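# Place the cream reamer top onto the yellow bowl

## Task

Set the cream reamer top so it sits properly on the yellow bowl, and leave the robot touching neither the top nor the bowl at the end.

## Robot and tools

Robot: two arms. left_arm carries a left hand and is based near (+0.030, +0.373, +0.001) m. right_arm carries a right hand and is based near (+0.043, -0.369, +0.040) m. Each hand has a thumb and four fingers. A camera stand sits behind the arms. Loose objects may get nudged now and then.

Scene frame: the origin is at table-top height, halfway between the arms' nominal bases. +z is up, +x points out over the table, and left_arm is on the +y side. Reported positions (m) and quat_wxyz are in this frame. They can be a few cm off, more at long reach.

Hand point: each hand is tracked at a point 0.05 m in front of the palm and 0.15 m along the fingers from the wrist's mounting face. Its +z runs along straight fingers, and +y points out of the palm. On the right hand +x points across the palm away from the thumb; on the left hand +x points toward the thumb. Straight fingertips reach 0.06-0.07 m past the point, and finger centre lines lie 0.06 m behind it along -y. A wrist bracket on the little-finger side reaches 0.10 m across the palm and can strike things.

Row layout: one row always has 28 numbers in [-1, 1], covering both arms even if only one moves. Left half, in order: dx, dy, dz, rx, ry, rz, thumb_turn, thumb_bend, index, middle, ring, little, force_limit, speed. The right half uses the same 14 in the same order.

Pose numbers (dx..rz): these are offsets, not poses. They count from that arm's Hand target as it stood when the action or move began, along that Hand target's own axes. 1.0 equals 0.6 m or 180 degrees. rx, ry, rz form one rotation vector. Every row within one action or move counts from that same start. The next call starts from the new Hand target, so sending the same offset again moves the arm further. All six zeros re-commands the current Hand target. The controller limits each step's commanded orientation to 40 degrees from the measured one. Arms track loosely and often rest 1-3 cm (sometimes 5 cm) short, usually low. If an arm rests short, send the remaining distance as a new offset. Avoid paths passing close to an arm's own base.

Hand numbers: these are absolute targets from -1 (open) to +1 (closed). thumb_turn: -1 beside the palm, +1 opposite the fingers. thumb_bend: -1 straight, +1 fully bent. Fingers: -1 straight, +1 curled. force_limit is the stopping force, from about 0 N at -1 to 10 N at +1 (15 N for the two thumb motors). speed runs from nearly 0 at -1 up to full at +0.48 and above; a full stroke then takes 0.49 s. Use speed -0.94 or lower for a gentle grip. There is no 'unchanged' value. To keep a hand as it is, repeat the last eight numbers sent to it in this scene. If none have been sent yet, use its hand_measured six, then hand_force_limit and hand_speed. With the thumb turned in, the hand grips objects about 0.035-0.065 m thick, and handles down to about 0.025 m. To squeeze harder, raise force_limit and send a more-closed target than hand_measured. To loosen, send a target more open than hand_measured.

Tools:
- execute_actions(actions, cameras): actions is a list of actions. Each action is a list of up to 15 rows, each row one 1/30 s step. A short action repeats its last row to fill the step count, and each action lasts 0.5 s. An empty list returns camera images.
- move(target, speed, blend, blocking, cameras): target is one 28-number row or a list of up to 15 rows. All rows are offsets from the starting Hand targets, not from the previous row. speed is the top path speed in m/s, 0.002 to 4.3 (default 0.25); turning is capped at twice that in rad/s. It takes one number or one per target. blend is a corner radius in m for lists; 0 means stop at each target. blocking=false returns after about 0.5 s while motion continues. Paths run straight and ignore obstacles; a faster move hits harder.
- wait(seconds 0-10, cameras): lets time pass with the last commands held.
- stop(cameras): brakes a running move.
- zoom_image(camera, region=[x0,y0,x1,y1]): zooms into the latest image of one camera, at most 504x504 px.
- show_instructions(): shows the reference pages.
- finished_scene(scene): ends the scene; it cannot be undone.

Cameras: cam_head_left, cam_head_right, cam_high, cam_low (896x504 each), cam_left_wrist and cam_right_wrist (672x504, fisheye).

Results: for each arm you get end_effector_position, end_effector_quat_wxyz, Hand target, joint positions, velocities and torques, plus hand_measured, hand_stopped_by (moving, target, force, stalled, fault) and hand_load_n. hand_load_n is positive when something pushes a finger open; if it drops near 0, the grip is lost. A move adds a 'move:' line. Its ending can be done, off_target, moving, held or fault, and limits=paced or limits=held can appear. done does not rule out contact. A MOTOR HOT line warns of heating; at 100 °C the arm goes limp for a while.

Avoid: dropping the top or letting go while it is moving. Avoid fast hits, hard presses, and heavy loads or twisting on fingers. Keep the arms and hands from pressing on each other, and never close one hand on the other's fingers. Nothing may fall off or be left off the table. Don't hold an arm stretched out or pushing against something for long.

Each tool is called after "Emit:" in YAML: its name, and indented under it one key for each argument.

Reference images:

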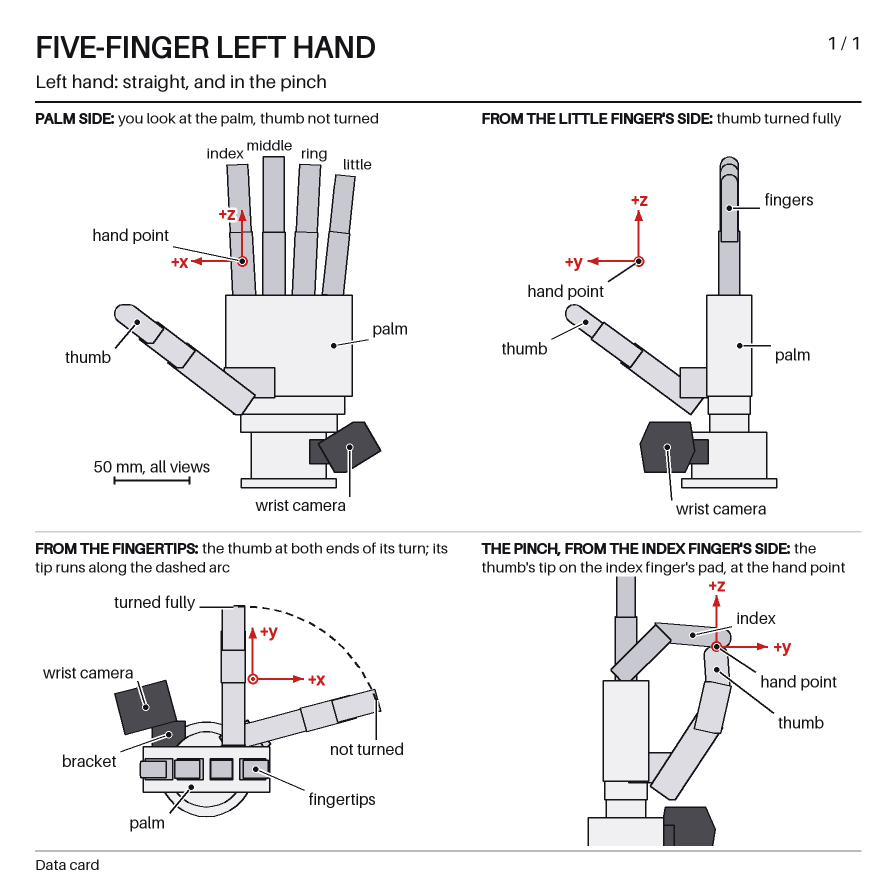

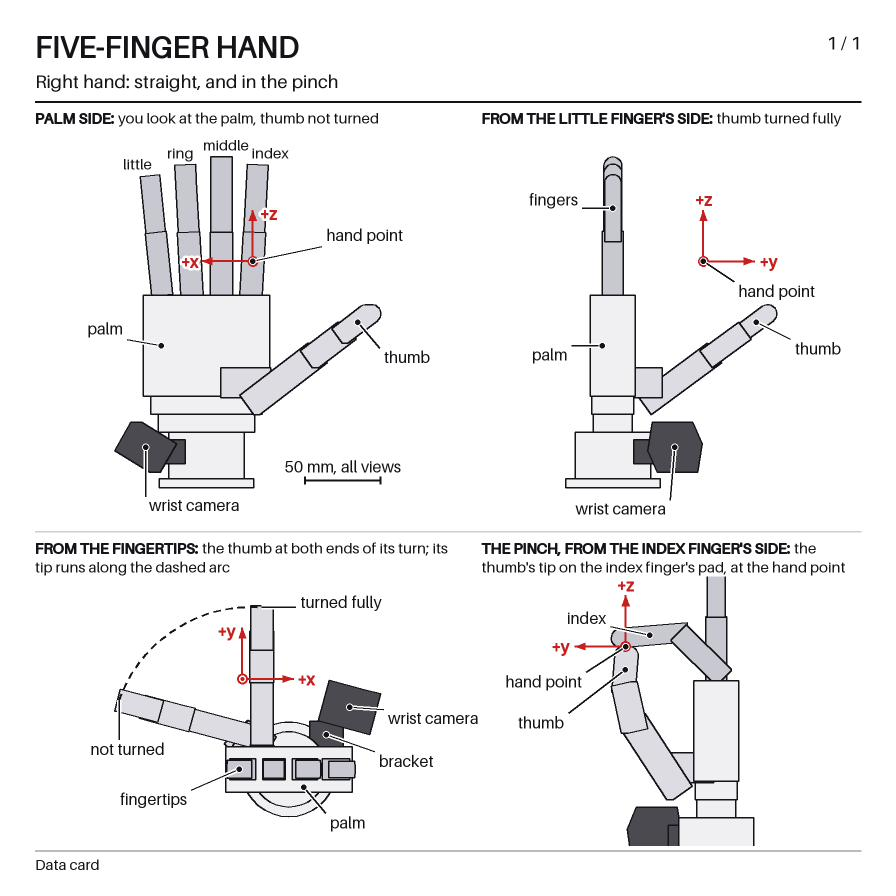

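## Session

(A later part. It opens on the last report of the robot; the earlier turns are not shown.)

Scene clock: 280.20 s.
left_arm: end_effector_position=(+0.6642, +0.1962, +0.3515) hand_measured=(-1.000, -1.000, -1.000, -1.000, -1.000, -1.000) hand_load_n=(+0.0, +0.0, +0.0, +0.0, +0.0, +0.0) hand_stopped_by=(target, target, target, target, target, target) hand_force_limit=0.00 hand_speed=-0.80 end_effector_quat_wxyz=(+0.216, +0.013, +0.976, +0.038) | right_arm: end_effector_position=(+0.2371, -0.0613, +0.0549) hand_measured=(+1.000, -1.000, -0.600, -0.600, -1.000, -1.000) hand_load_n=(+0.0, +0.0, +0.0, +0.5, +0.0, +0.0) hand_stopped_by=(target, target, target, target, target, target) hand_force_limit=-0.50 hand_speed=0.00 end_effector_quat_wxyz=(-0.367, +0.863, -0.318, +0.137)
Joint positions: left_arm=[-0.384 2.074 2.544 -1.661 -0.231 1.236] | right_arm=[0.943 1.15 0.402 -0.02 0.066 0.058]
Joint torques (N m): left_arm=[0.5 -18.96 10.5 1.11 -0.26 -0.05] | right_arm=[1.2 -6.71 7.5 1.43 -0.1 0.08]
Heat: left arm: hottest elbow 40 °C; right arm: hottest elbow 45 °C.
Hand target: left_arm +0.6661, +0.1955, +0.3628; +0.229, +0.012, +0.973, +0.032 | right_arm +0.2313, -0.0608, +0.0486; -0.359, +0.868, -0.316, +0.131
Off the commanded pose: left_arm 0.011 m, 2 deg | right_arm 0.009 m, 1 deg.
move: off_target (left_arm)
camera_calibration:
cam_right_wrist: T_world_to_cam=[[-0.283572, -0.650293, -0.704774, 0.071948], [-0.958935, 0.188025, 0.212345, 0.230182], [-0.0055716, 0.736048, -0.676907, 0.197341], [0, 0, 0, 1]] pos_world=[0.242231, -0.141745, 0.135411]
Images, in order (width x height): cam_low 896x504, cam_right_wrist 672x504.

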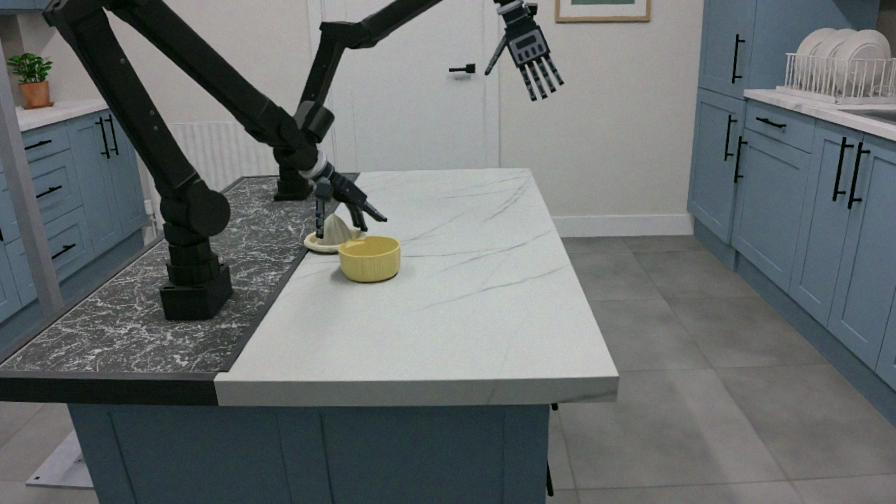

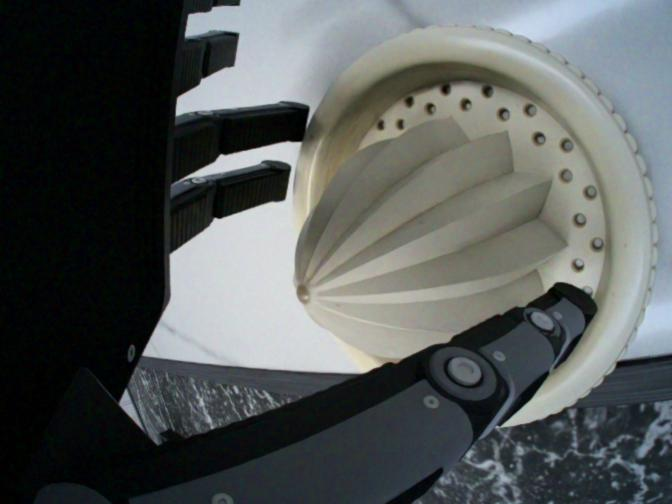

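Emit:
move:
  target: [0,0,0,0,0,0,-1,-1,-1,-1,-1,-1,0,-0.8,0,0,0,0,0,0,1,-0.88,-0.22,-0.2,-1,-1,-0.8,-0.5]
  speed: 0.1
  cameras: ["cam_right_wrist","cam_low"]

Emit:
zoom_image:
  camera: "cam_low"
  region: [285, 150, 405, 290]

Scene clock: 283.23 s.
left_arm: end_effector_position=(+0.6642, +0.1962, +0.3515) hand_measured=(-1.000, -1.000, -1.000, -1.000, -1.000, -1.000) hand_load_n=(+0.0, +0.0, +0.0, +0.0, +0.0, +0.0) hand_stopped_by=(target, target, target, target, target, target) hand_force_limit=0.00 hand_speed=-0.80 end_effector_quat_wxyz=(+0.216, +0.013, +0.976, +0.038) | right_arm: end_effector_position=(+0.2376, -0.0606, +0.0553) hand_measured=(+1.000, -0.880, -0.470, -0.560, -1.000, -1.000) hand_load_n=(+0.0, +0.0, +0.0, +0.0, +0.0, +0.0) hand_stopped_by=(target, target, force, force, target, target) hand_force_limit=-0.80 hand_speed=-0.50 end_effector_quat_wxyz=(-0.368, +0.862, -0.319, +0.138)
Joint positions: left_arm=[-0.384 2.074 2.544 -1.661 -0.231 1.236] | right_arm=[0.943 1.15 0.402 -0.017 0.067 0.061]
Joint torques (N m): left_arm=[0.5 -18.9 10.5 1.11 -0.26 -0.05] | right_arm=[1.44 -6.36 7.71 1.25 -0.17 0.04]
Heat: left arm: hottest elbow 40 °C; right arm: hottest elbow 44 °C.
Hand target: left_arm +0.6661, +0.1955, +0.3628; +0.229, +0.012, +0.973, +0.032 | right_arm +0.2312, -0.0608, +0.0485; -0.359, +0.868, -0.316, +0.130
Off the commanded pose: left_arm 0.011 m, 2 deg | right_arm 0.009 m, 2 deg.
move: off_target (left_arm)
camera_calibration:
cam_right_wrist: T_world_to_cam=[[-0.284318, -0.647415, -0.707119, 0.07334], [-0.958725, 0.189474, 0.212007, 0.230552], [-0.00327599, 0.73821, -0.674563, 0.196617], [0, 0, 0, 1]] pos_world=[0.242532, -0.141347, 0.135612]
Images, in order (width x height): cam_low 896x504, cam_right_wrist 672x504.

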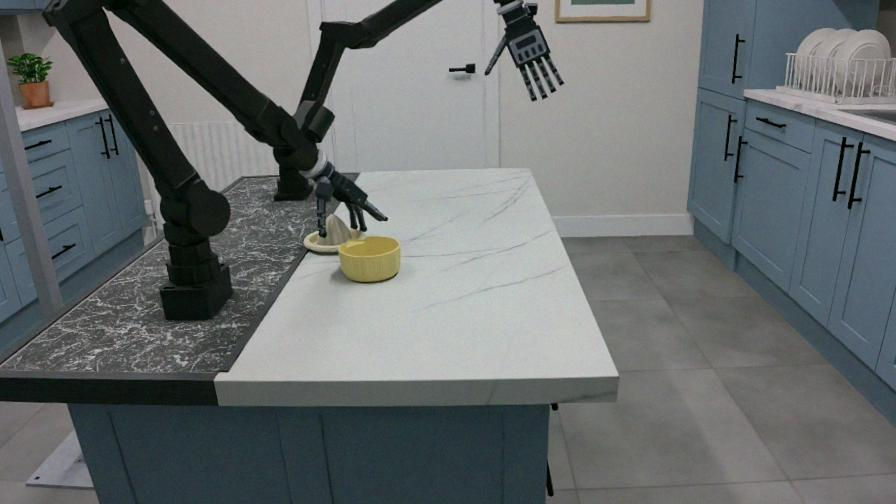

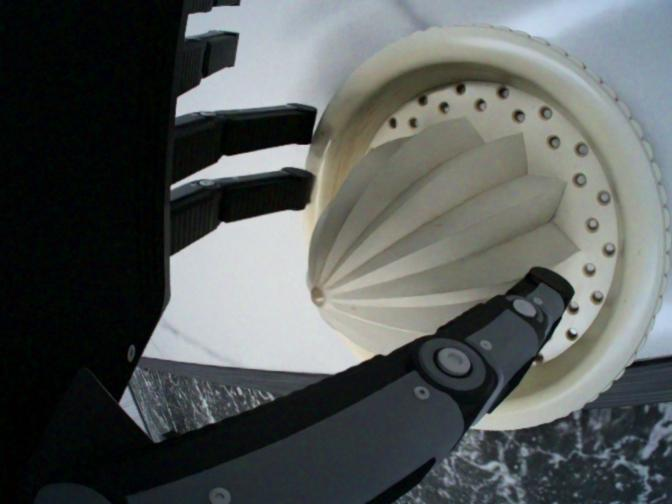

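Scaled by 3.600 from the camera's 896x504 image, which has a finer 1280x720 frame.

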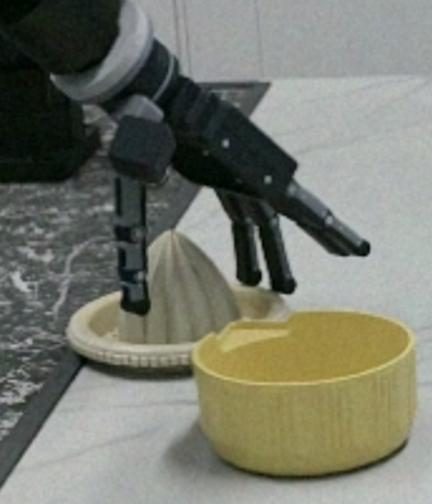

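Emit:
move:
  target:
    - [0,0,0,0,0,0,-1,-1,-1,-1,-1,-1,0,-0.8,0,-0.0707,-0.0707,0,0,0,1,-1,-0.6,-0.6,-1,-1,-0.5,0]
    - [0,0,0,0,0,0,-1,-1,-1,-1,-1,-1,0,-0.8,0,-0.0707,-0.0707,0,0,0,1,-0.9,-0.21,-0.19,-1,-1,-0.5,0]
    - [0,0,0,0,0,0,-1,-1,-1,-1,-1,-1,0,-0.8,0,0.0112,0.0112,0,0,0,1,-0.9,-0.21,-0.19,-1,-1,-0.5,0]
  speed: [0.12,0.12,0.06]
  cameras: ["cam_right_wrist","cam_low"]

Emit:
zoom_image:
  camera: "cam_low"
  region: [285, 150, 405, 290]

Scene clock: 294.03 s.
left_arm: end_effector_position=(+0.6642, +0.1962, +0.3515) hand_measured=(-1.000, -1.000, -1.000, -1.000, -1.000, -1.000) hand_load_n=(+0.0, +0.0, +0.0, +0.0, +0.0, +0.0) hand_stopped_by=(target, target, target, target, target, target) hand_force_limit=0.00 hand_speed=-0.80 end_effector_quat_wxyz=(+0.216, +0.013, +0.976, +0.038) | right_arm: end_effector_position=(+0.2411, -0.0549, +0.0557) hand_measured=(+1.000, -0.900, -0.336, -0.190, -1.000, -1.000) hand_load_n=(+0.0, +2.0, +0.0, +1.0, +0.0, +0.0) hand_stopped_by=(target, target, force, target, target, target) hand_force_limit=-0.50 hand_speed=0.00 end_effector_quat_wxyz=(-0.373, +0.860, -0.318, +0.138)
Joint positions: left_arm=[-0.384 2.074 2.544 -1.661 -0.231 1.236] | right_arm=[0.943 1.169 0.411 0.005 0.064 0.061]
Joint torques (N m): left_arm=[0.5 -18.96 10.48 1.11 -0.26 -0.05] | right_arm=[1.26 -4.54 5.89 2.07 -0.1 0]
Heat: left arm: hottest elbow 40 °C; right arm: hottest elbow 44 °C.
Hand target: left_arm +0.6661, +0.1955, +0.3628; +0.229, +0.012, +0.973, +0.032 | right_arm +0.2313, -0.0609, +0.0390; -0.359, +0.868, -0.316, +0.131
Off the commanded pose: left_arm 0.011 m, 2 deg | right_arm 0.020 m, 2 deg.
move: off_target (left_arm, right_arm); target 2's new numbers were sent with right_arm's hand 0.033 m and 3 deg from that target
camera_calibration:
cam_right_wrist: T_world_to_cam=[[-0.280023, -0.640813, -0.714805, 0.077957], [-0.959993, 0.186026, 0.209304, 0.233001], [-0.00115254, 0.744817, -0.667267, 0.192072], [0, 0, 0, 1]] pos_world=[0.245731, -0.136447, 0.135119]
Images, in order (width x height): cam_low 896x504, cam_right_wrist 672x504.

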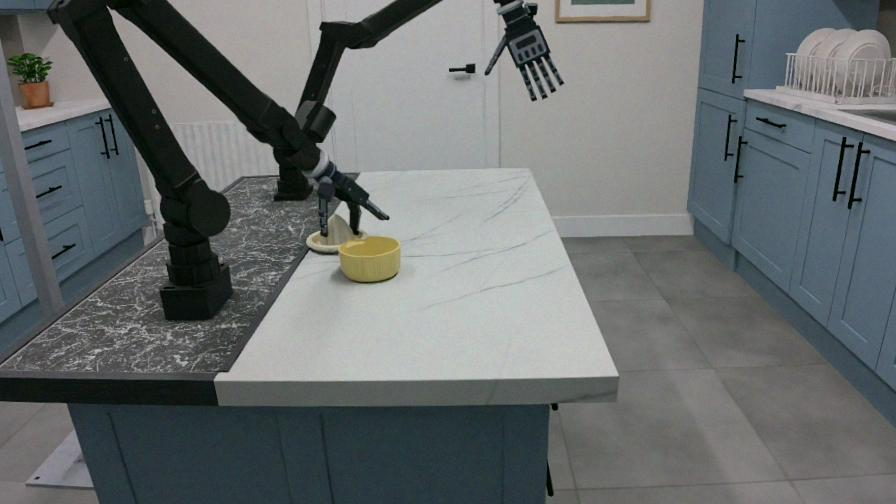

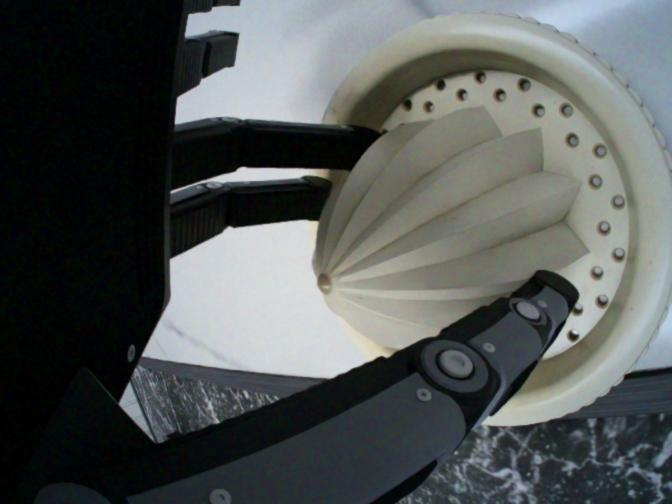

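Scaled by 3.600 from the camera's 896x504 image, which has a finer 1280x720 frame.

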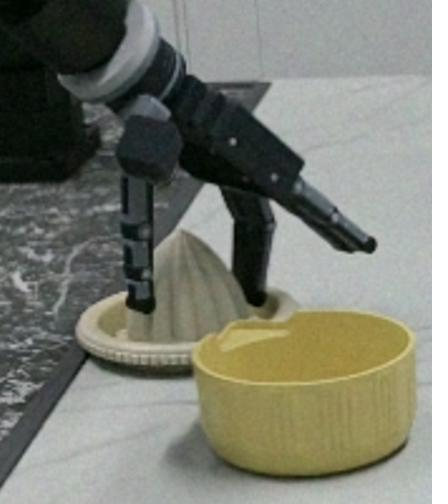

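Emit:
move:
  target:
    - [0,0,0,0,0,0,-1,-1,-1,-1,-1,-1,0,-0.8,0.0052,-0.1465,-0.1388,0.039,0,0,1,-1,-0.6,-0.6,-1,-1,-0.5,0]
    - [0,0,0,0,0,0,-1,-1,-1,-1,-1,-1,0,-0.8,0.0052,-0.1465,-0.1388,0.039,0,0,1,-0.86,-0.19,-0.17,-1,-1,-0.5,0]
    - [0,0,0,0,0,0,-1,-1,-1,-1,-1,-1,0,-0.8,0.0052,-0.0062,0.0015,0.039,0,0,1,-0.86,-0.19,-0.17,-1,-1,-0.5,0]
  speed: [0.15,0.12,0.06]
  cameras: ["cam_right_wrist","cam_low"]

Emit:
zoom_image:
  camera: "cam_low"
  region: [285, 150, 405, 290]

Scene clock: 311.57 s.
left_arm: end_effector_position=(+0.6642, +0.1962, +0.3515) hand_measured=(-1.000, -1.000, -1.000, -1.000, -1.000, -1.000) hand_load_n=(+0.0, +0.0, +0.0, +0.0, +0.0, +0.0) hand_stopped_by=(target, target, target, target, target, target) hand_force_limit=0.00 hand_speed=-0.80 end_effector_quat_wxyz=(+0.216, +0.013, +0.976, +0.038) | right_arm: end_effector_position=(+0.2400, -0.0565, +0.0499) hand_measured=(+1.000, -0.860, -0.190, -0.170, -1.000, -1.000) hand_load_n=(+0.0, +1.0, +0.5, +0.0, +0.0, +0.0) hand_stopped_by=(target, target, target, target, target, target) hand_force_limit=-0.50 hand_speed=0.00 end_effector_quat_wxyz=(-0.417, +0.840, -0.313, +0.150)
Joint positions: left_arm=[-0.384 2.074 2.544 -1.661 -0.231 1.236] | right_arm=[0.943 1.167 0.324 0.189 0.065 0.061]
Joint torques (N m): left_arm=[0.5 -18.96 10.5 1.13 -0.26 -0.05] | right_arm=[0.38 -6.3 5.9 2.41 0 -0.06]
Heat: left arm: hottest shoulder 40 °C; right arm: hottest elbow 44 °C.
Hand target: left_arm +0.6661, +0.1955, +0.3628; +0.229, +0.012, +0.973, +0.032 | right_arm +0.2358, -0.0602, +0.0411; -0.412, +0.844, -0.308, +0.150
Off the commanded pose: left_arm 0.011 m, 2 deg | right_arm 0.011 m, 1 deg.
move: off_target (left_arm, right_arm); target 2's new numbers were sent with right_arm's hand 0.035 m and 3 deg from that target
camera_calibration:
cam_right_wrist: T_world_to_cam=[[-0.236592, -0.580028, -0.779482, 0.0687743], [-0.970939, 0.170934, 0.167509, 0.237348], [0.0360798, 0.79646, -0.603613, 0.180147], [0, 0, 0, 1]] pos_world=[0.240222, -0.14416, 0.12259]
Images, in order (width x height): cam_low 896x504, cam_right_wrist 672x504.

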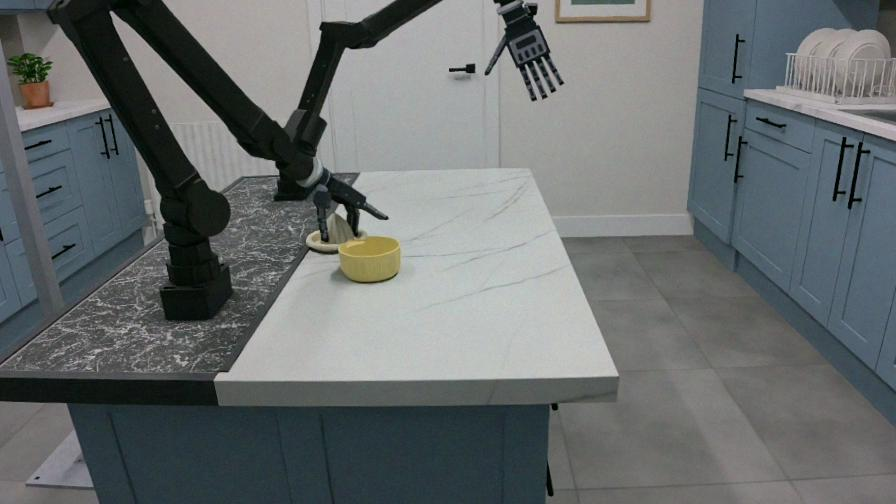

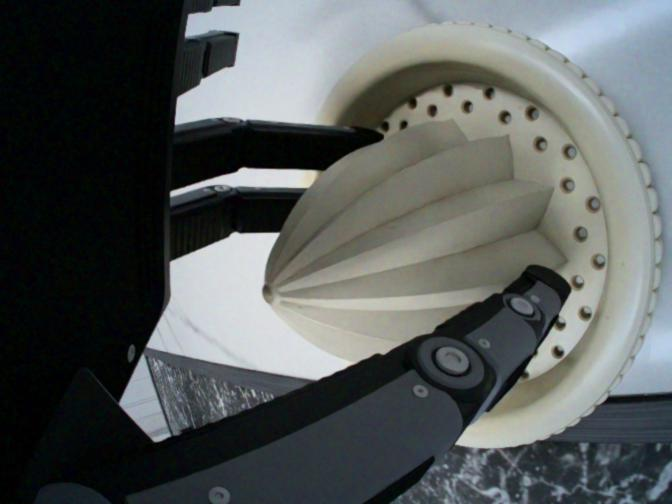

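Scaled by 3.600 from the camera's 896x504 image, which has a finer 1280x720 frame.

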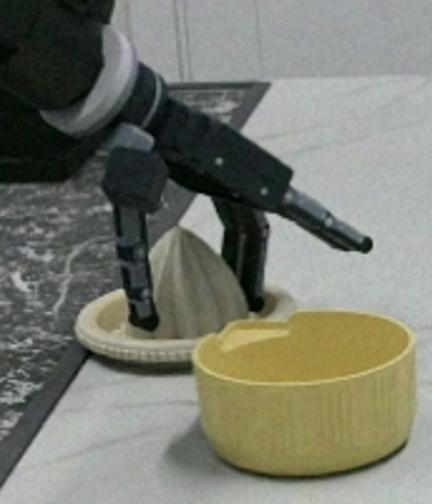

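Emit:
move:
  target: [0,0,0,0,0,0,-1,-1,-1,-1,-1,-1,0,-0.8,0,0,0,0,0,0,1,-0.2,0.2,0.2,-1,-1,0.3,-0.8]
  speed: 0.1
  cameras: ["cam_right_wrist","cam_low"]

Emit:
zoom_image:
  camera: "cam_low"
  region: [285, 150, 405, 290]

Scene clock: 313.87 s.
left_arm: end_effector_position=(+0.6642, +0.1962, +0.3515) hand_measured=(-1.000, -1.000, -1.000, -1.000, -1.000, -1.000) hand_load_n=(+0.0, +0.0, +0.0, +0.0, +0.0, +0.0) hand_stopped_by=(target, target, target, target, target, target) hand_force_limit=0.00 hand_speed=-0.80 end_effector_quat_wxyz=(+0.216, +0.013, +0.976, +0.038) | right_arm: end_effector_position=(+0.2402, -0.0563, +0.0498) hand_measured=(+1.000, -0.852, -0.138, -0.118, -1.000, -1.000) hand_load_n=(-0.5, +16.0, +7.5, +6.5, +0.0, +0.0) hand_stopped_by=(target, force, force, force, target, target) hand_force_limit=0.30 hand_speed=-0.80 end_effector_quat_wxyz=(-0.418, +0.840, -0.313, +0.150)
Joint positions: left_arm=[-0.384 2.074 2.544 -1.661 -0.231 1.236] | right_arm=[0.943 1.169 0.324 0.192 0.065 0.061]
Joint torques (N m): left_arm=[0.5 -18.96 10.5 1.11 -0.26 -0.05] | right_arm=[0.62 -6.24 5.96 2.37 -0.01 -0.03]
Heat: left arm: hottest shoulder 40 °C; right arm: hottest elbow 43 °C.
Hand target: left_arm +0.6661, +0.1955, +0.3628; +0.229, +0.012, +0.973, +0.032 | right_arm +0.2357, -0.0604, +0.0409; -0.412, +0.845, -0.308, +0.150
Off the commanded pose: left_arm 0.011 m, 2 deg | right_arm 0.010 m, 1 deg.
move: off_target (left_arm)
camera_calibration:
cam_right_wrist: T_world_to_cam=[[-0.236099, -0.579304, -0.780169, 0.0687706], [-0.971044, 0.170798, 0.167039, 0.237524], [0.0364848, 0.797016, -0.602855, 0.179834], [0, 0, 0, 1]] pos_world=[0.240322, -0.14406, 0.122391]
Images, in order (width x height): cam_low 896x504, cam_right_wrist 672x504.

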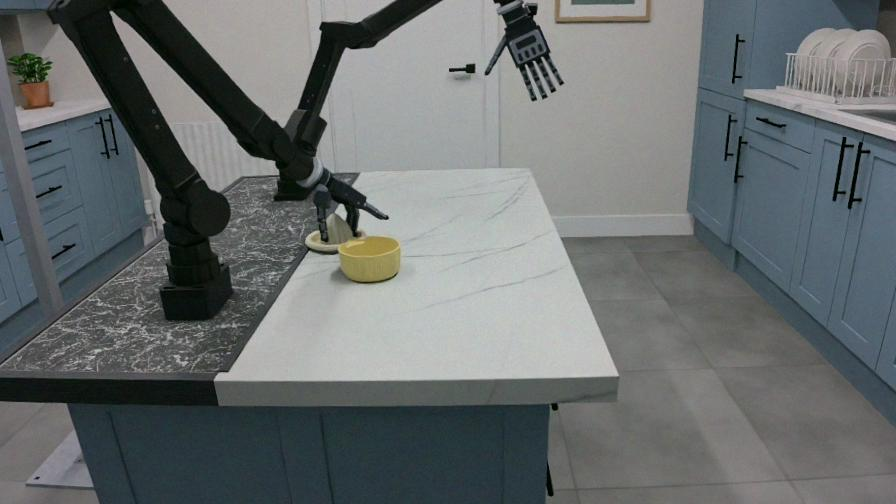

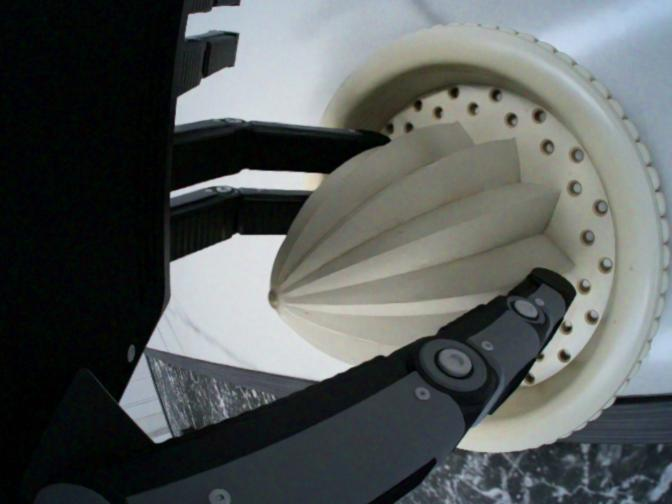

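Scaled by 3.600 from the camera's 896x504 image, which has a finer 1280x720 frame.

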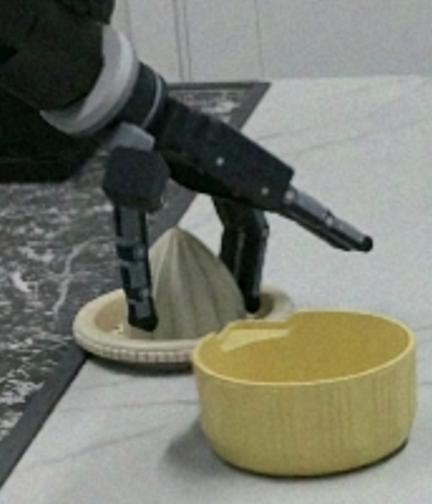

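Emit:
move:
  target: [0,0,0,0,0,0,-1,-1,-1,-1,-1,-1,0,-0.8,0,-0.0911,-0.0458,0.028,0,0,1,-0.2,0.2,0.2,-1,-1,0.3,-0.8]
  speed: 0.05
  cameras: ["cam_right_wrist","cam_low"]

Emit:
zoom_image:
  camera: "cam_low"
  region: [285, 150, 405, 290]

Scene clock: 319.33 s.
left_arm: end_effector_position=(+0.6642, +0.1962, +0.3515) hand_measured=(-1.000, -1.000, -1.000, -1.000, -1.000, -1.000) hand_load_n=(+0.0, +0.0, +0.0, +0.0, +0.0, +0.0) hand_stopped_by=(target, target, target, target, target, target) hand_force_limit=0.00 hand_speed=-0.80 end_effector_quat_wxyz=(+0.216, +0.013, +0.976, +0.038) | right_arm: end_effector_position=(+0.2366, -0.0629, +0.0837) hand_measured=(+1.000, -0.848, -0.138, -0.118, -1.000, -1.000) hand_load_n=(+0.0, +0.0, +0.0, +0.0, +0.0, +0.0) hand_stopped_by=(target, force, force, force, target, target) hand_force_limit=0.30 hand_speed=-0.80 end_effector_quat_wxyz=(-0.436, +0.830, -0.309, +0.158)
Joint positions: left_arm=[-0.384 2.074 2.544 -1.661 -0.231 1.236] | right_arm=[0.943 1.007 0.324 0.075 0.068 0.057]
Joint torques (N m): left_arm=[0.5 -18.96 10.51 1.11 -0.26 -0.05] | right_arm=[1.61 -6.89 10.85 1.35 0.09 -0.12]
Heat: left arm: hottest shoulder 40 °C; right arm: hottest elbow 43 °C.
Hand target: left_arm +0.6661, +0.1955, +0.3628; +0.229, +0.012, +0.973, +0.032 | right_arm +0.2435, -0.0513, +0.1009; -0.448, +0.826, -0.301, +0.163
Off the commanded pose: left_arm 0.011 m, 2 deg | right_arm 0.022 m, 2 deg.
move: off_target (left_arm, right_arm)
camera_calibration:
cam_right_wrist: T_world_to_cam=[[-0.212315, -0.55311, -0.8056, 0.0887221], [-0.97568, 0.16597, 0.143187, 0.232344], [0.0545075, 0.816409, -0.574897, 0.20024], [0, 0, 0, 1]] pos_world=[0.234616, -0.152967, 0.153323]
Images, in order (width x height): cam_low 896x504, cam_right_wrist 672x504.

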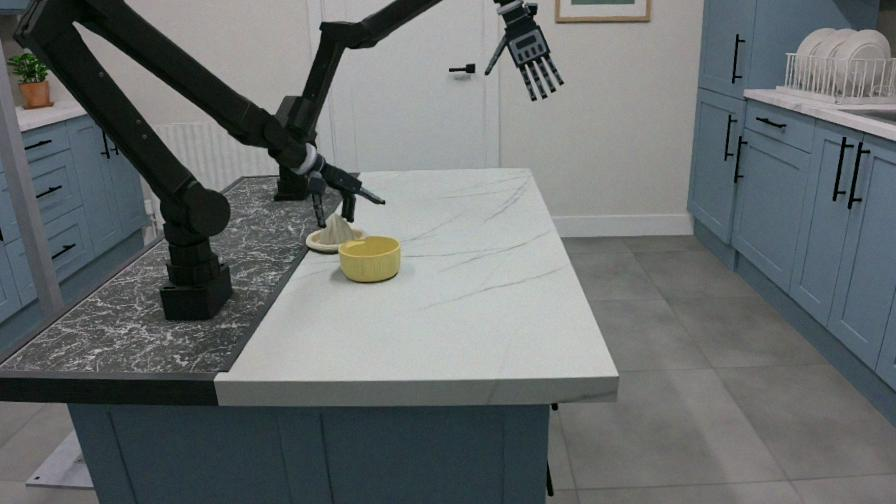

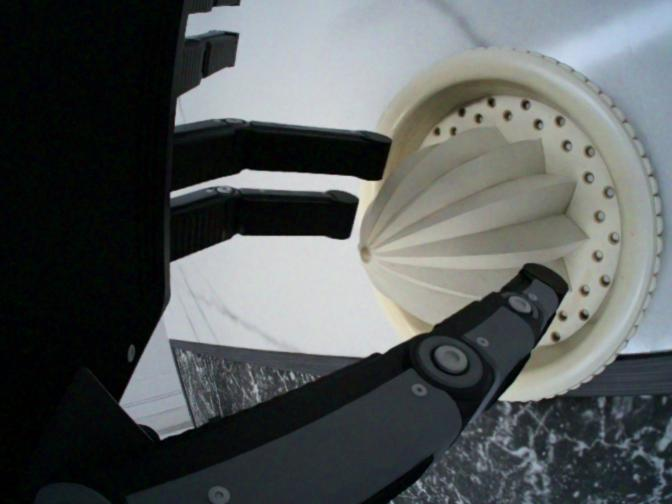

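Scaled by 3.600 from the camera's 896x504 image, which has a finer 1280x720 frame.

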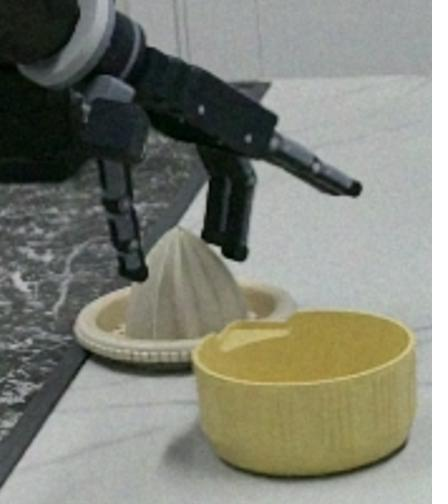

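Emit:
move:
  target:
    - [0,0,0,0,0,0,-1,-1,-1,-1,-1,-1,0,-0.8,0,-0.066,-0.0668,-0.028,0,0,1,-0.86,-0.19,-0.17,-1,-1,-0.5,0]
    - [0,0,0,0,0,0,-1,-1,-1,-1,-1,-1,0,-0.8,0,0.0982,0.0398,-0.028,0,0,1,-0.86,-0.19,-0.17,-1,-1,-0.5,0]
  speed: [0.15,0.06]
  cameras: ["cam_right_wrist","cam_low"]

Emit:
zoom_image:
  camera: "cam_low"
  region: [285, 150, 405, 290]

Scene clock: 369.73 s.
left_arm: end_effector_position=(+0.6642, +0.1962, +0.3515) hand_measured=(-1.000, -1.000, -1.000, -1.000, -1.000, -1.000) hand_load_n=(+0.0, +0.0, +0.0, +0.0, +0.0, +0.0) hand_stopped_by=(target, target, target, target, target, target) hand_force_limit=0.00 hand_speed=-0.80 end_effector_quat_wxyz=(+0.216, +0.013, +0.976, +0.038) | right_arm: end_effector_position=(+0.2408, -0.0568, +0.0473) hand_measured=(+1.000, -0.860, -0.190, -0.170, -1.000, -1.000) hand_load_n=(-0.5, +2.5, +1.5, +0.5, +0.0, +0.0) hand_stopped_by=(target, target, target, target, target, target) hand_force_limit=-0.50 hand_speed=0.00 end_effector_quat_wxyz=(-0.416, +0.841, -0.312, +0.152)
Joint positions: left_arm=[-0.384 2.074 2.544 -1.661 -0.231 1.236] | right_arm=[0.943 1.178 0.322 0.202 0.068 0.057]
Joint torques (N m): left_arm=[0.5 -18.9 10.5 1.11 -0.26 -0.05] | right_arm=[1.03 -5.89 5.82 2.59 -0.14 -0.02]
Heat: left arm: hottest elbow 41 °C; right arm: hottest elbow 46 °C.
Hand target: left_arm +0.6661, +0.1955, +0.3628; +0.229, +0.012, +0.973, +0.032 | right_arm +0.2357, -0.0605, +0.0384; -0.412, +0.845, -0.308, +0.150
Off the commanded pose: left_arm 0.011 m, 2 deg | right_arm 0.011 m, 1 deg.
move: off_target (left_arm, right_arm)
camera_calibration:
cam_right_wrist: T_world_to_cam=[[-0.233506, -0.582765, -0.77837, 0.0657718], [-0.971613, 0.17112, 0.163359, 0.238923], [0.0379949, 0.79442, -0.606179, 0.178374], [0, 0, 0, 1]] pos_world=[0.240721, -0.144259, 0.120291]
Images, in order (width x height): cam_low 896x504, cam_right_wrist 672x504.

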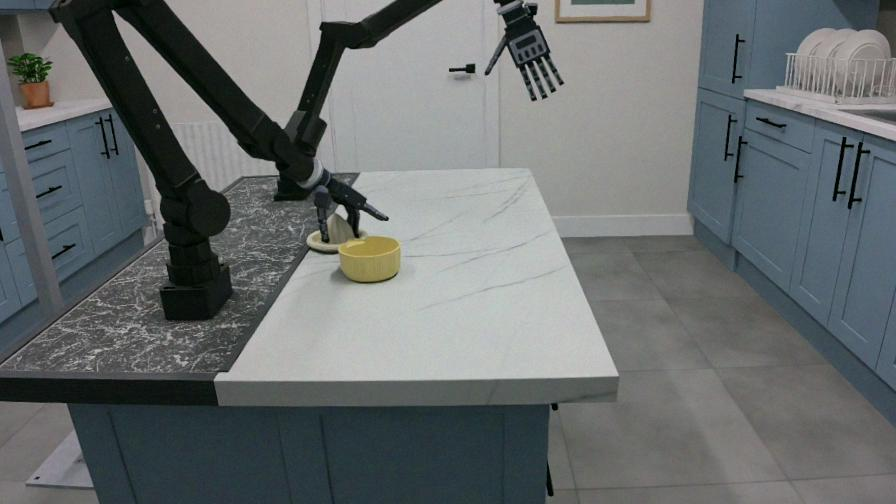

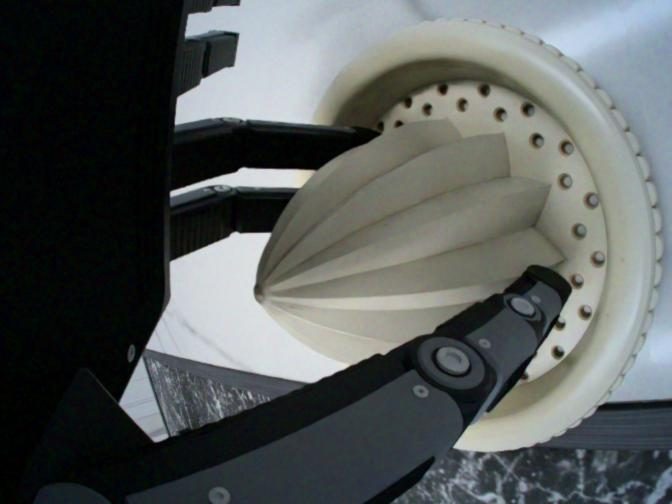

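Scaled by 3.600 from the camera's 896x504 image, which has a finer 1280x720 frame.

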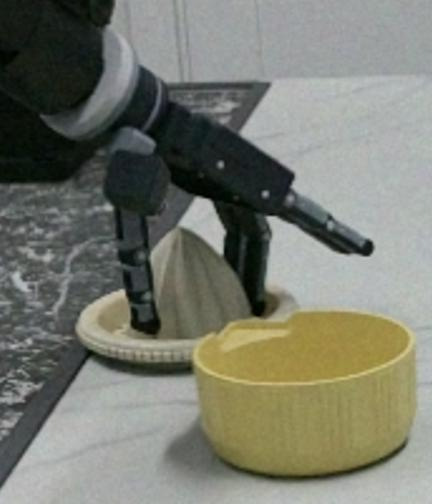

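Emit:
execute_actions:
  actions:
    - [[0,0,0,0,0,0,-1,-1,-1,-1,-1,-1,0,-0.8,0,0,0,0,0,0,1,-0.2,0.2,0.2,-1,-1,0.4,-0.8]]
    - [[0,0,0,0,0,0,-1,-1,-1,-1,-1,-1,0,-0.8,0,0,0,0,0,0,1,-0.21,0.21,0.21,-1,-1,0.4,-0.8]]
    - [[0,0,0,0,0,0,-1,-1,-1,-1,-1,-1,0,-0.8,0,-0.0131,-0.0039,0.00675,0,0,1,-0.2,0.2,0.2,-1,-1,0.4,-0.8],[0,0,0,0,0,0,-1,-1,-1,-1,-1,-1,0,-0.8,0,-0.0131,-0.0039,0.00675,0,0,1,-0.21,0.21,0.21,-1,-1,0.4,-0.8]]
    - [[0,0,0,0,0,0,-1,-1,-1,-1,-1,-1,0,-0.8,0,-0.0131,-0.0039,0.00675,0,0,1,-0.2,0.2,0.2,-1,-1,0.4,-0.8],[0,0,0,0,0,0,-1,-1,-1,-1,-1,-1,0,-0.8,0,-0.0131,-0.0039,0.00675,0,0,1,-0.21,0.21,0.21,-1,-1,0.4,-0.8]]
    - [[0,0,0,0,0,0,-1,-1,-1,-1,-1,-1,0,-0.8,0,-0.0131,-0.0039,0.00675,0,0,1,-0.2,0.2,0.2,-1,-1,0.4,-0.8],[0,0,0,0,0,0,-1,-1,-1,-1,-1,-1,0,-0.8,0,-0.0131,-0.0039,0.00675,0,0,1,-0.21,0.21,0.21,-1,-1,0.4,-0.8]]
  cameras: ["cam_low","cam_right_wrist"]

Emit:
zoom_image:
  camera: "cam_low"
  region: [285, 150, 405, 290]

Scene clock: 378.23 s.
left_arm: end_effector_position=(+0.6642, +0.1962, +0.3515) hand_measured=(-1.000, -1.000, -1.000, -1.000, -1.000, -1.000) hand_load_n=(+0.0, +0.0, +0.0, +0.0, +0.0, +0.0) hand_stopped_by=(target, target, target, target, target, target) hand_force_limit=0.00 hand_speed=-0.80 end_effector_quat_wxyz=(+0.216, +0.013, +0.976, +0.038) | right_arm: end_effector_position=(+0.2434, -0.0532, +0.0618) hand_measured=(+1.000, -0.850, -0.106, -0.106, -1.000, -1.000) hand_load_n=(+0.0, +0.5, +0.0, +0.0, +0.0, +0.0) hand_stopped_by=(target, force, force, force, target, target) hand_force_limit=0.40 hand_speed=-0.80 end_effector_quat_wxyz=(-0.435, +0.831, -0.309, +0.157)
Joint positions: left_arm=[-0.384 2.074 2.544 -1.661 -0.231 1.236] | right_arm=[0.943 1.135 0.32 0.205 0.068 0.056]
Joint torques (N m): left_arm=[0.5 -18.96 10.5 1.11 -0.26 -0.05] | right_arm=[0.85 -8 6.3 2.25 0.04 -0.03]
Heat: left arm: hottest elbow 41 °C; right arm: hottest elbow 45 °C.
Hand target: left_arm +0.6661, +0.1955, +0.3628; +0.229, +0.012, +0.973, +0.032 | right_arm +0.2413, -0.0538, +0.0617; -0.439, +0.831, -0.303, +0.159
Off the commanded pose: left_arm 0.011 m, 2 deg | right_arm 0.002 m, 1 deg.
Step readings (end_effector_position of left_arm | right_arm):
0: (+0.6642, +0.1962, +0.3515) | (+0.2408, -0.0568, +0.0474)
1: (+0.6642, +0.1962, +0.3515) | (+0.2408, -0.0568, +0.0474)
2: (+0.6642, +0.1962, +0.3515) | (+0.2408, -0.0568, +0.0474)
4: (+0.6642, +0.1962, +0.3515) | (+0.2409, -0.0566, +0.0474)
8: (+0.6642, +0.1962, +0.3515) | (+0.2411, -0.0564, +0.0476)
15: (+0.6642, +0.1962, +0.3515) | (+0.2411, -0.0564, +0.0476)
16: (+0.6642, +0.1962, +0.3515) | (+0.2411, -0.0564, +0.0476)
17: (+0.6642, +0.1962, +0.3515) | (+0.2411, -0.0564, +0.0476)
19: (+0.6642, +0.1962, +0.3515) | (+0.2411, -0.0564, +0.0476)
23: (+0.6642, +0.1962, +0.3515) | (+0.2411, -0.0564, +0.0476)
30: (+0.6642, +0.1962, +0.3515) | (+0.2411, -0.0564, +0.0476)
31: (+0.6642, +0.1962, +0.3515) | (+0.2411, -0.0564, +0.0476)
32: (+0.6642, +0.1962, +0.3515) | (+0.2411, -0.0564, +0.0476)
34: (+0.6642, +0.1962, +0.3515) | (+0.2411, -0.0564, +0.0476)
38: (+0.6642, +0.1962, +0.3515) | (+0.2411, -0.0564, +0.0476)
45: (+0.6642, +0.1962, +0.3515) | (+0.2411, -0.0564, +0.0476)
46: (+0.6642, +0.1962, +0.3515) | (+0.2411, -0.0564, +0.0476)
47: (+0.6642, +0.1962, +0.3515) | (+0.2411, -0.0563, +0.0478)
49: (+0.6642, +0.1962, +0.3515) | (+0.2411, -0.0564, +0.0483)
53: (+0.6642, +0.1962, +0.3515) | (+0.2413, -0.0561, +0.0508)
60: (+0.6642, +0.1962, +0.3515) | (+0.2416, -0.0557, +0.0524)
61: (+0.6642, +0.1962, +0.3515) | (+0.2416, -0.0557, +0.0524)
62: (+0.6642, +0.1962, +0.3515) | (+0.2417, -0.0556, +0.0527)
64: (+0.6642, +0.1962, +0.3515) | (+0.2419, -0.0552, +0.0540)
68: (+0.6642, +0.1962, +0.3515) | (+0.2430, -0.0538, +0.0596)
75: (+0.6642, +0.1962, +0.3515) | (+0.2434, -0.0532, +0.0618)
camera_calibration:
cam_right_wrist: T_world_to_cam=[[-0.21294, -0.555225, -0.803979, 0.07776], [-0.975637, 0.165298, 0.14425, 0.24031], [0.0528049, 0.815108, -0.576897, 0.179875], [0, 0, 0, 1]] pos_world=[0.241516, -0.143166, 0.131622]
Images, in order (width x height): cam_low 896x504, cam_right_wrist 672x504.

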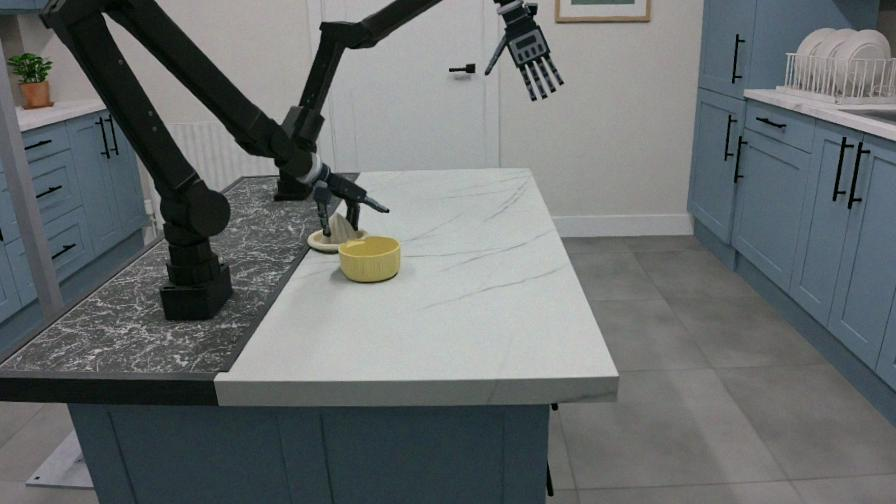

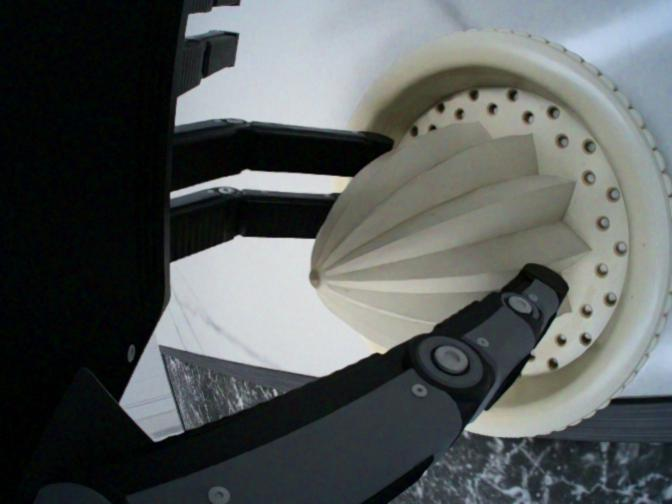

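Scaled by 3.600 from the camera's 896x504 image, which has a finer 1280x720 frame.

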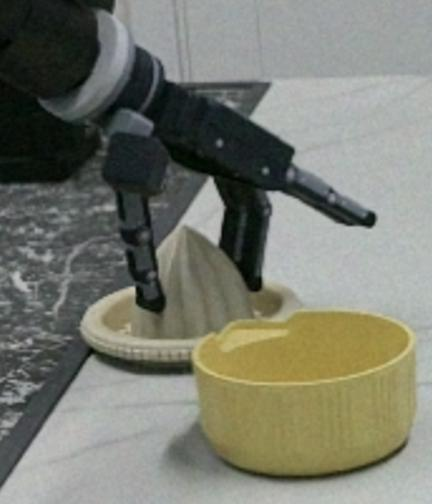

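Emit:
move:
  target:
    - [0,0,0,0,0,0,-1,-1,-1,-1,-1,-1,0,-0.8,0,-0.1238,-0.0846,0,0,0,1,-1,-0.6,-0.6,-1,-1,-0.5,0]
    - [0,0,0,0,0,0,-1,-1,-1,-1,-1,-1,0,-0.8,0.1917,0.0275,-0.2765,0.122,0,0,1,-1,-0.6,-0.6,-1,-1,-0.5,0]
  speed: [0.12,0.25]
  cameras: ["cam_right_wrist","cam_low","cam_head_right"]

Scene clock: 448.87 s.
left_arm: end_effector_position=(+0.6642, +0.1962, +0.3515) hand_measured=(-1.000, -1.000, -1.000, -1.000, -1.000, -1.000) hand_load_n=(+0.0, -0.5, +0.0, +0.0, -0.5, +0.0) hand_stopped_by=(target, target, target, target, target, target) hand_force_limit=0.00 hand_speed=-0.80 end_effector_quat_wxyz=(+0.216, +0.013, +0.976, +0.038) | right_arm: end_effector_position=(+0.2324, -0.2359, +0.1335) hand_measured=(+1.000, -1.000, -0.600, -0.600, -1.000, -1.000) hand_load_n=(-0.5, +0.0, +0.0, +0.0, +0.0, -0.5) hand_stopped_by=(target, target, target, target, target, target) hand_force_limit=-0.50 hand_speed=0.00 end_effector_quat_wxyz=(-0.590, +0.733, -0.271, +0.202)
Joint positions: left_arm=[-0.384 2.074 2.544 -1.661 -0.231 1.236] | right_arm=[-0.231 0.162 0.082 -0.395 -1.062 -0.398]
Joint torques (N m): left_arm=[0.5 -18.96 10.5 1.11 -0.26 -0.05] | right_arm=[-0.32 1.85 11.44 1.16 -0.53 -0.09]
Heat: left arm: hottest elbow 42 °C; right arm: hottest elbow 42 °C.
Hand target: left_arm +0.6661, +0.1955, +0.3628; +0.229, +0.012, +0.973, +0.032 | right_arm +0.2353, -0.2399, +0.1417; -0.589, +0.732, -0.267, +0.214
Off the commanded pose: left_arm 0.011 m, 2 deg | right_arm 0.009 m, 1 deg.
move: off_target (left_arm)
camera_calibration:
cam_right_wrist: T_world_to_cam=[[0.00217733, -0.284129, -0.958784, 0.0663056], [-0.989521, 0.137808, -0.0430855, 0.271219], [0.14437, 0.948831, -0.280852, 0.341502], [0, 0, 0, 1]] pos_world=[0.21893, -0.342565, 0.17117]
Images, in order (width x height): cam_head_right 896x504, cam_low 896x504, cam_right_wrist 672x504.

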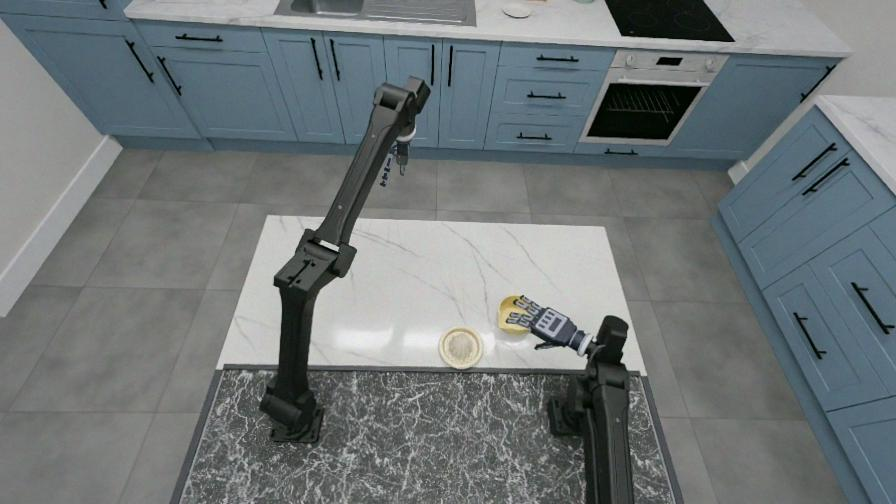

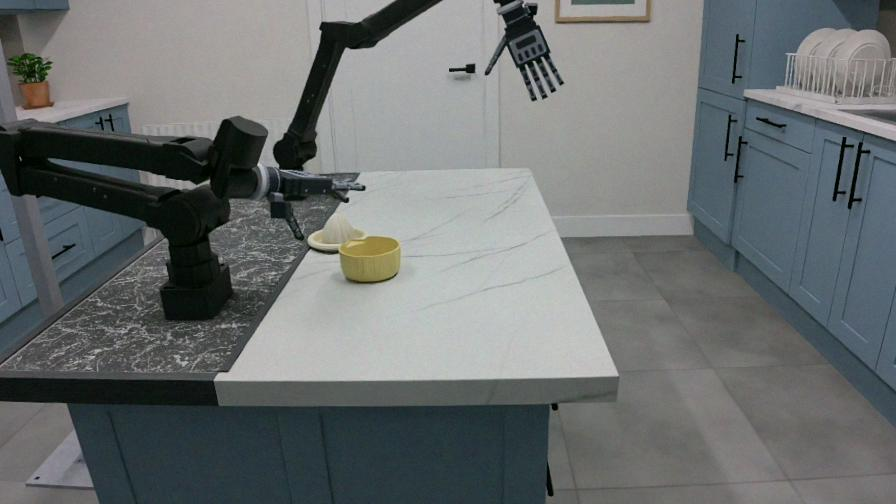

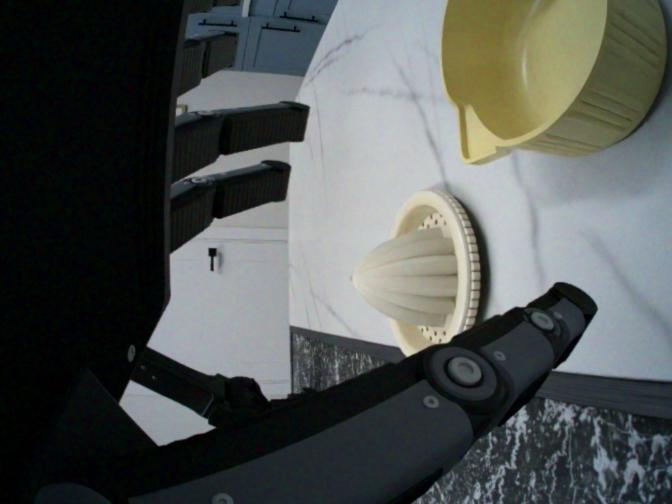

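Emit:
zoom_image:
  camera: "cam_right_wrist"
  region: [340, 170, 520, 370]

Emit:
zoom_image:
  camera: "cam_right_wrist"
  region: [430, 0, 672, 190]

Scaled by 2.520 from the camera's 672x504 image, which has a finer 960x720 frame.

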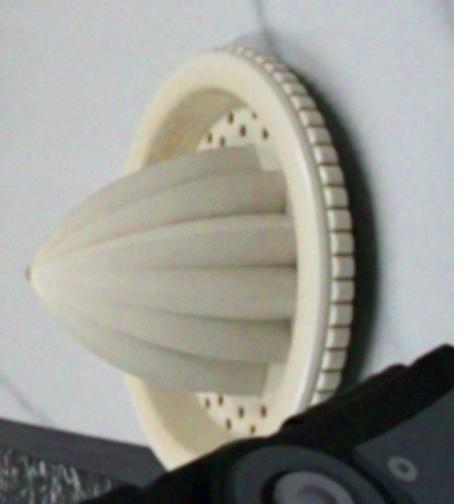

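Scaled by 2.083 from the camera's 672x504 image, which has a finer 960x720 frame.

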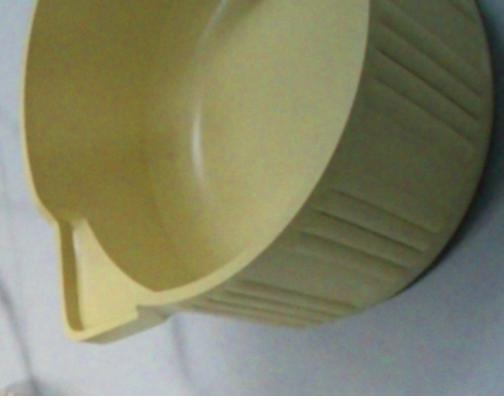

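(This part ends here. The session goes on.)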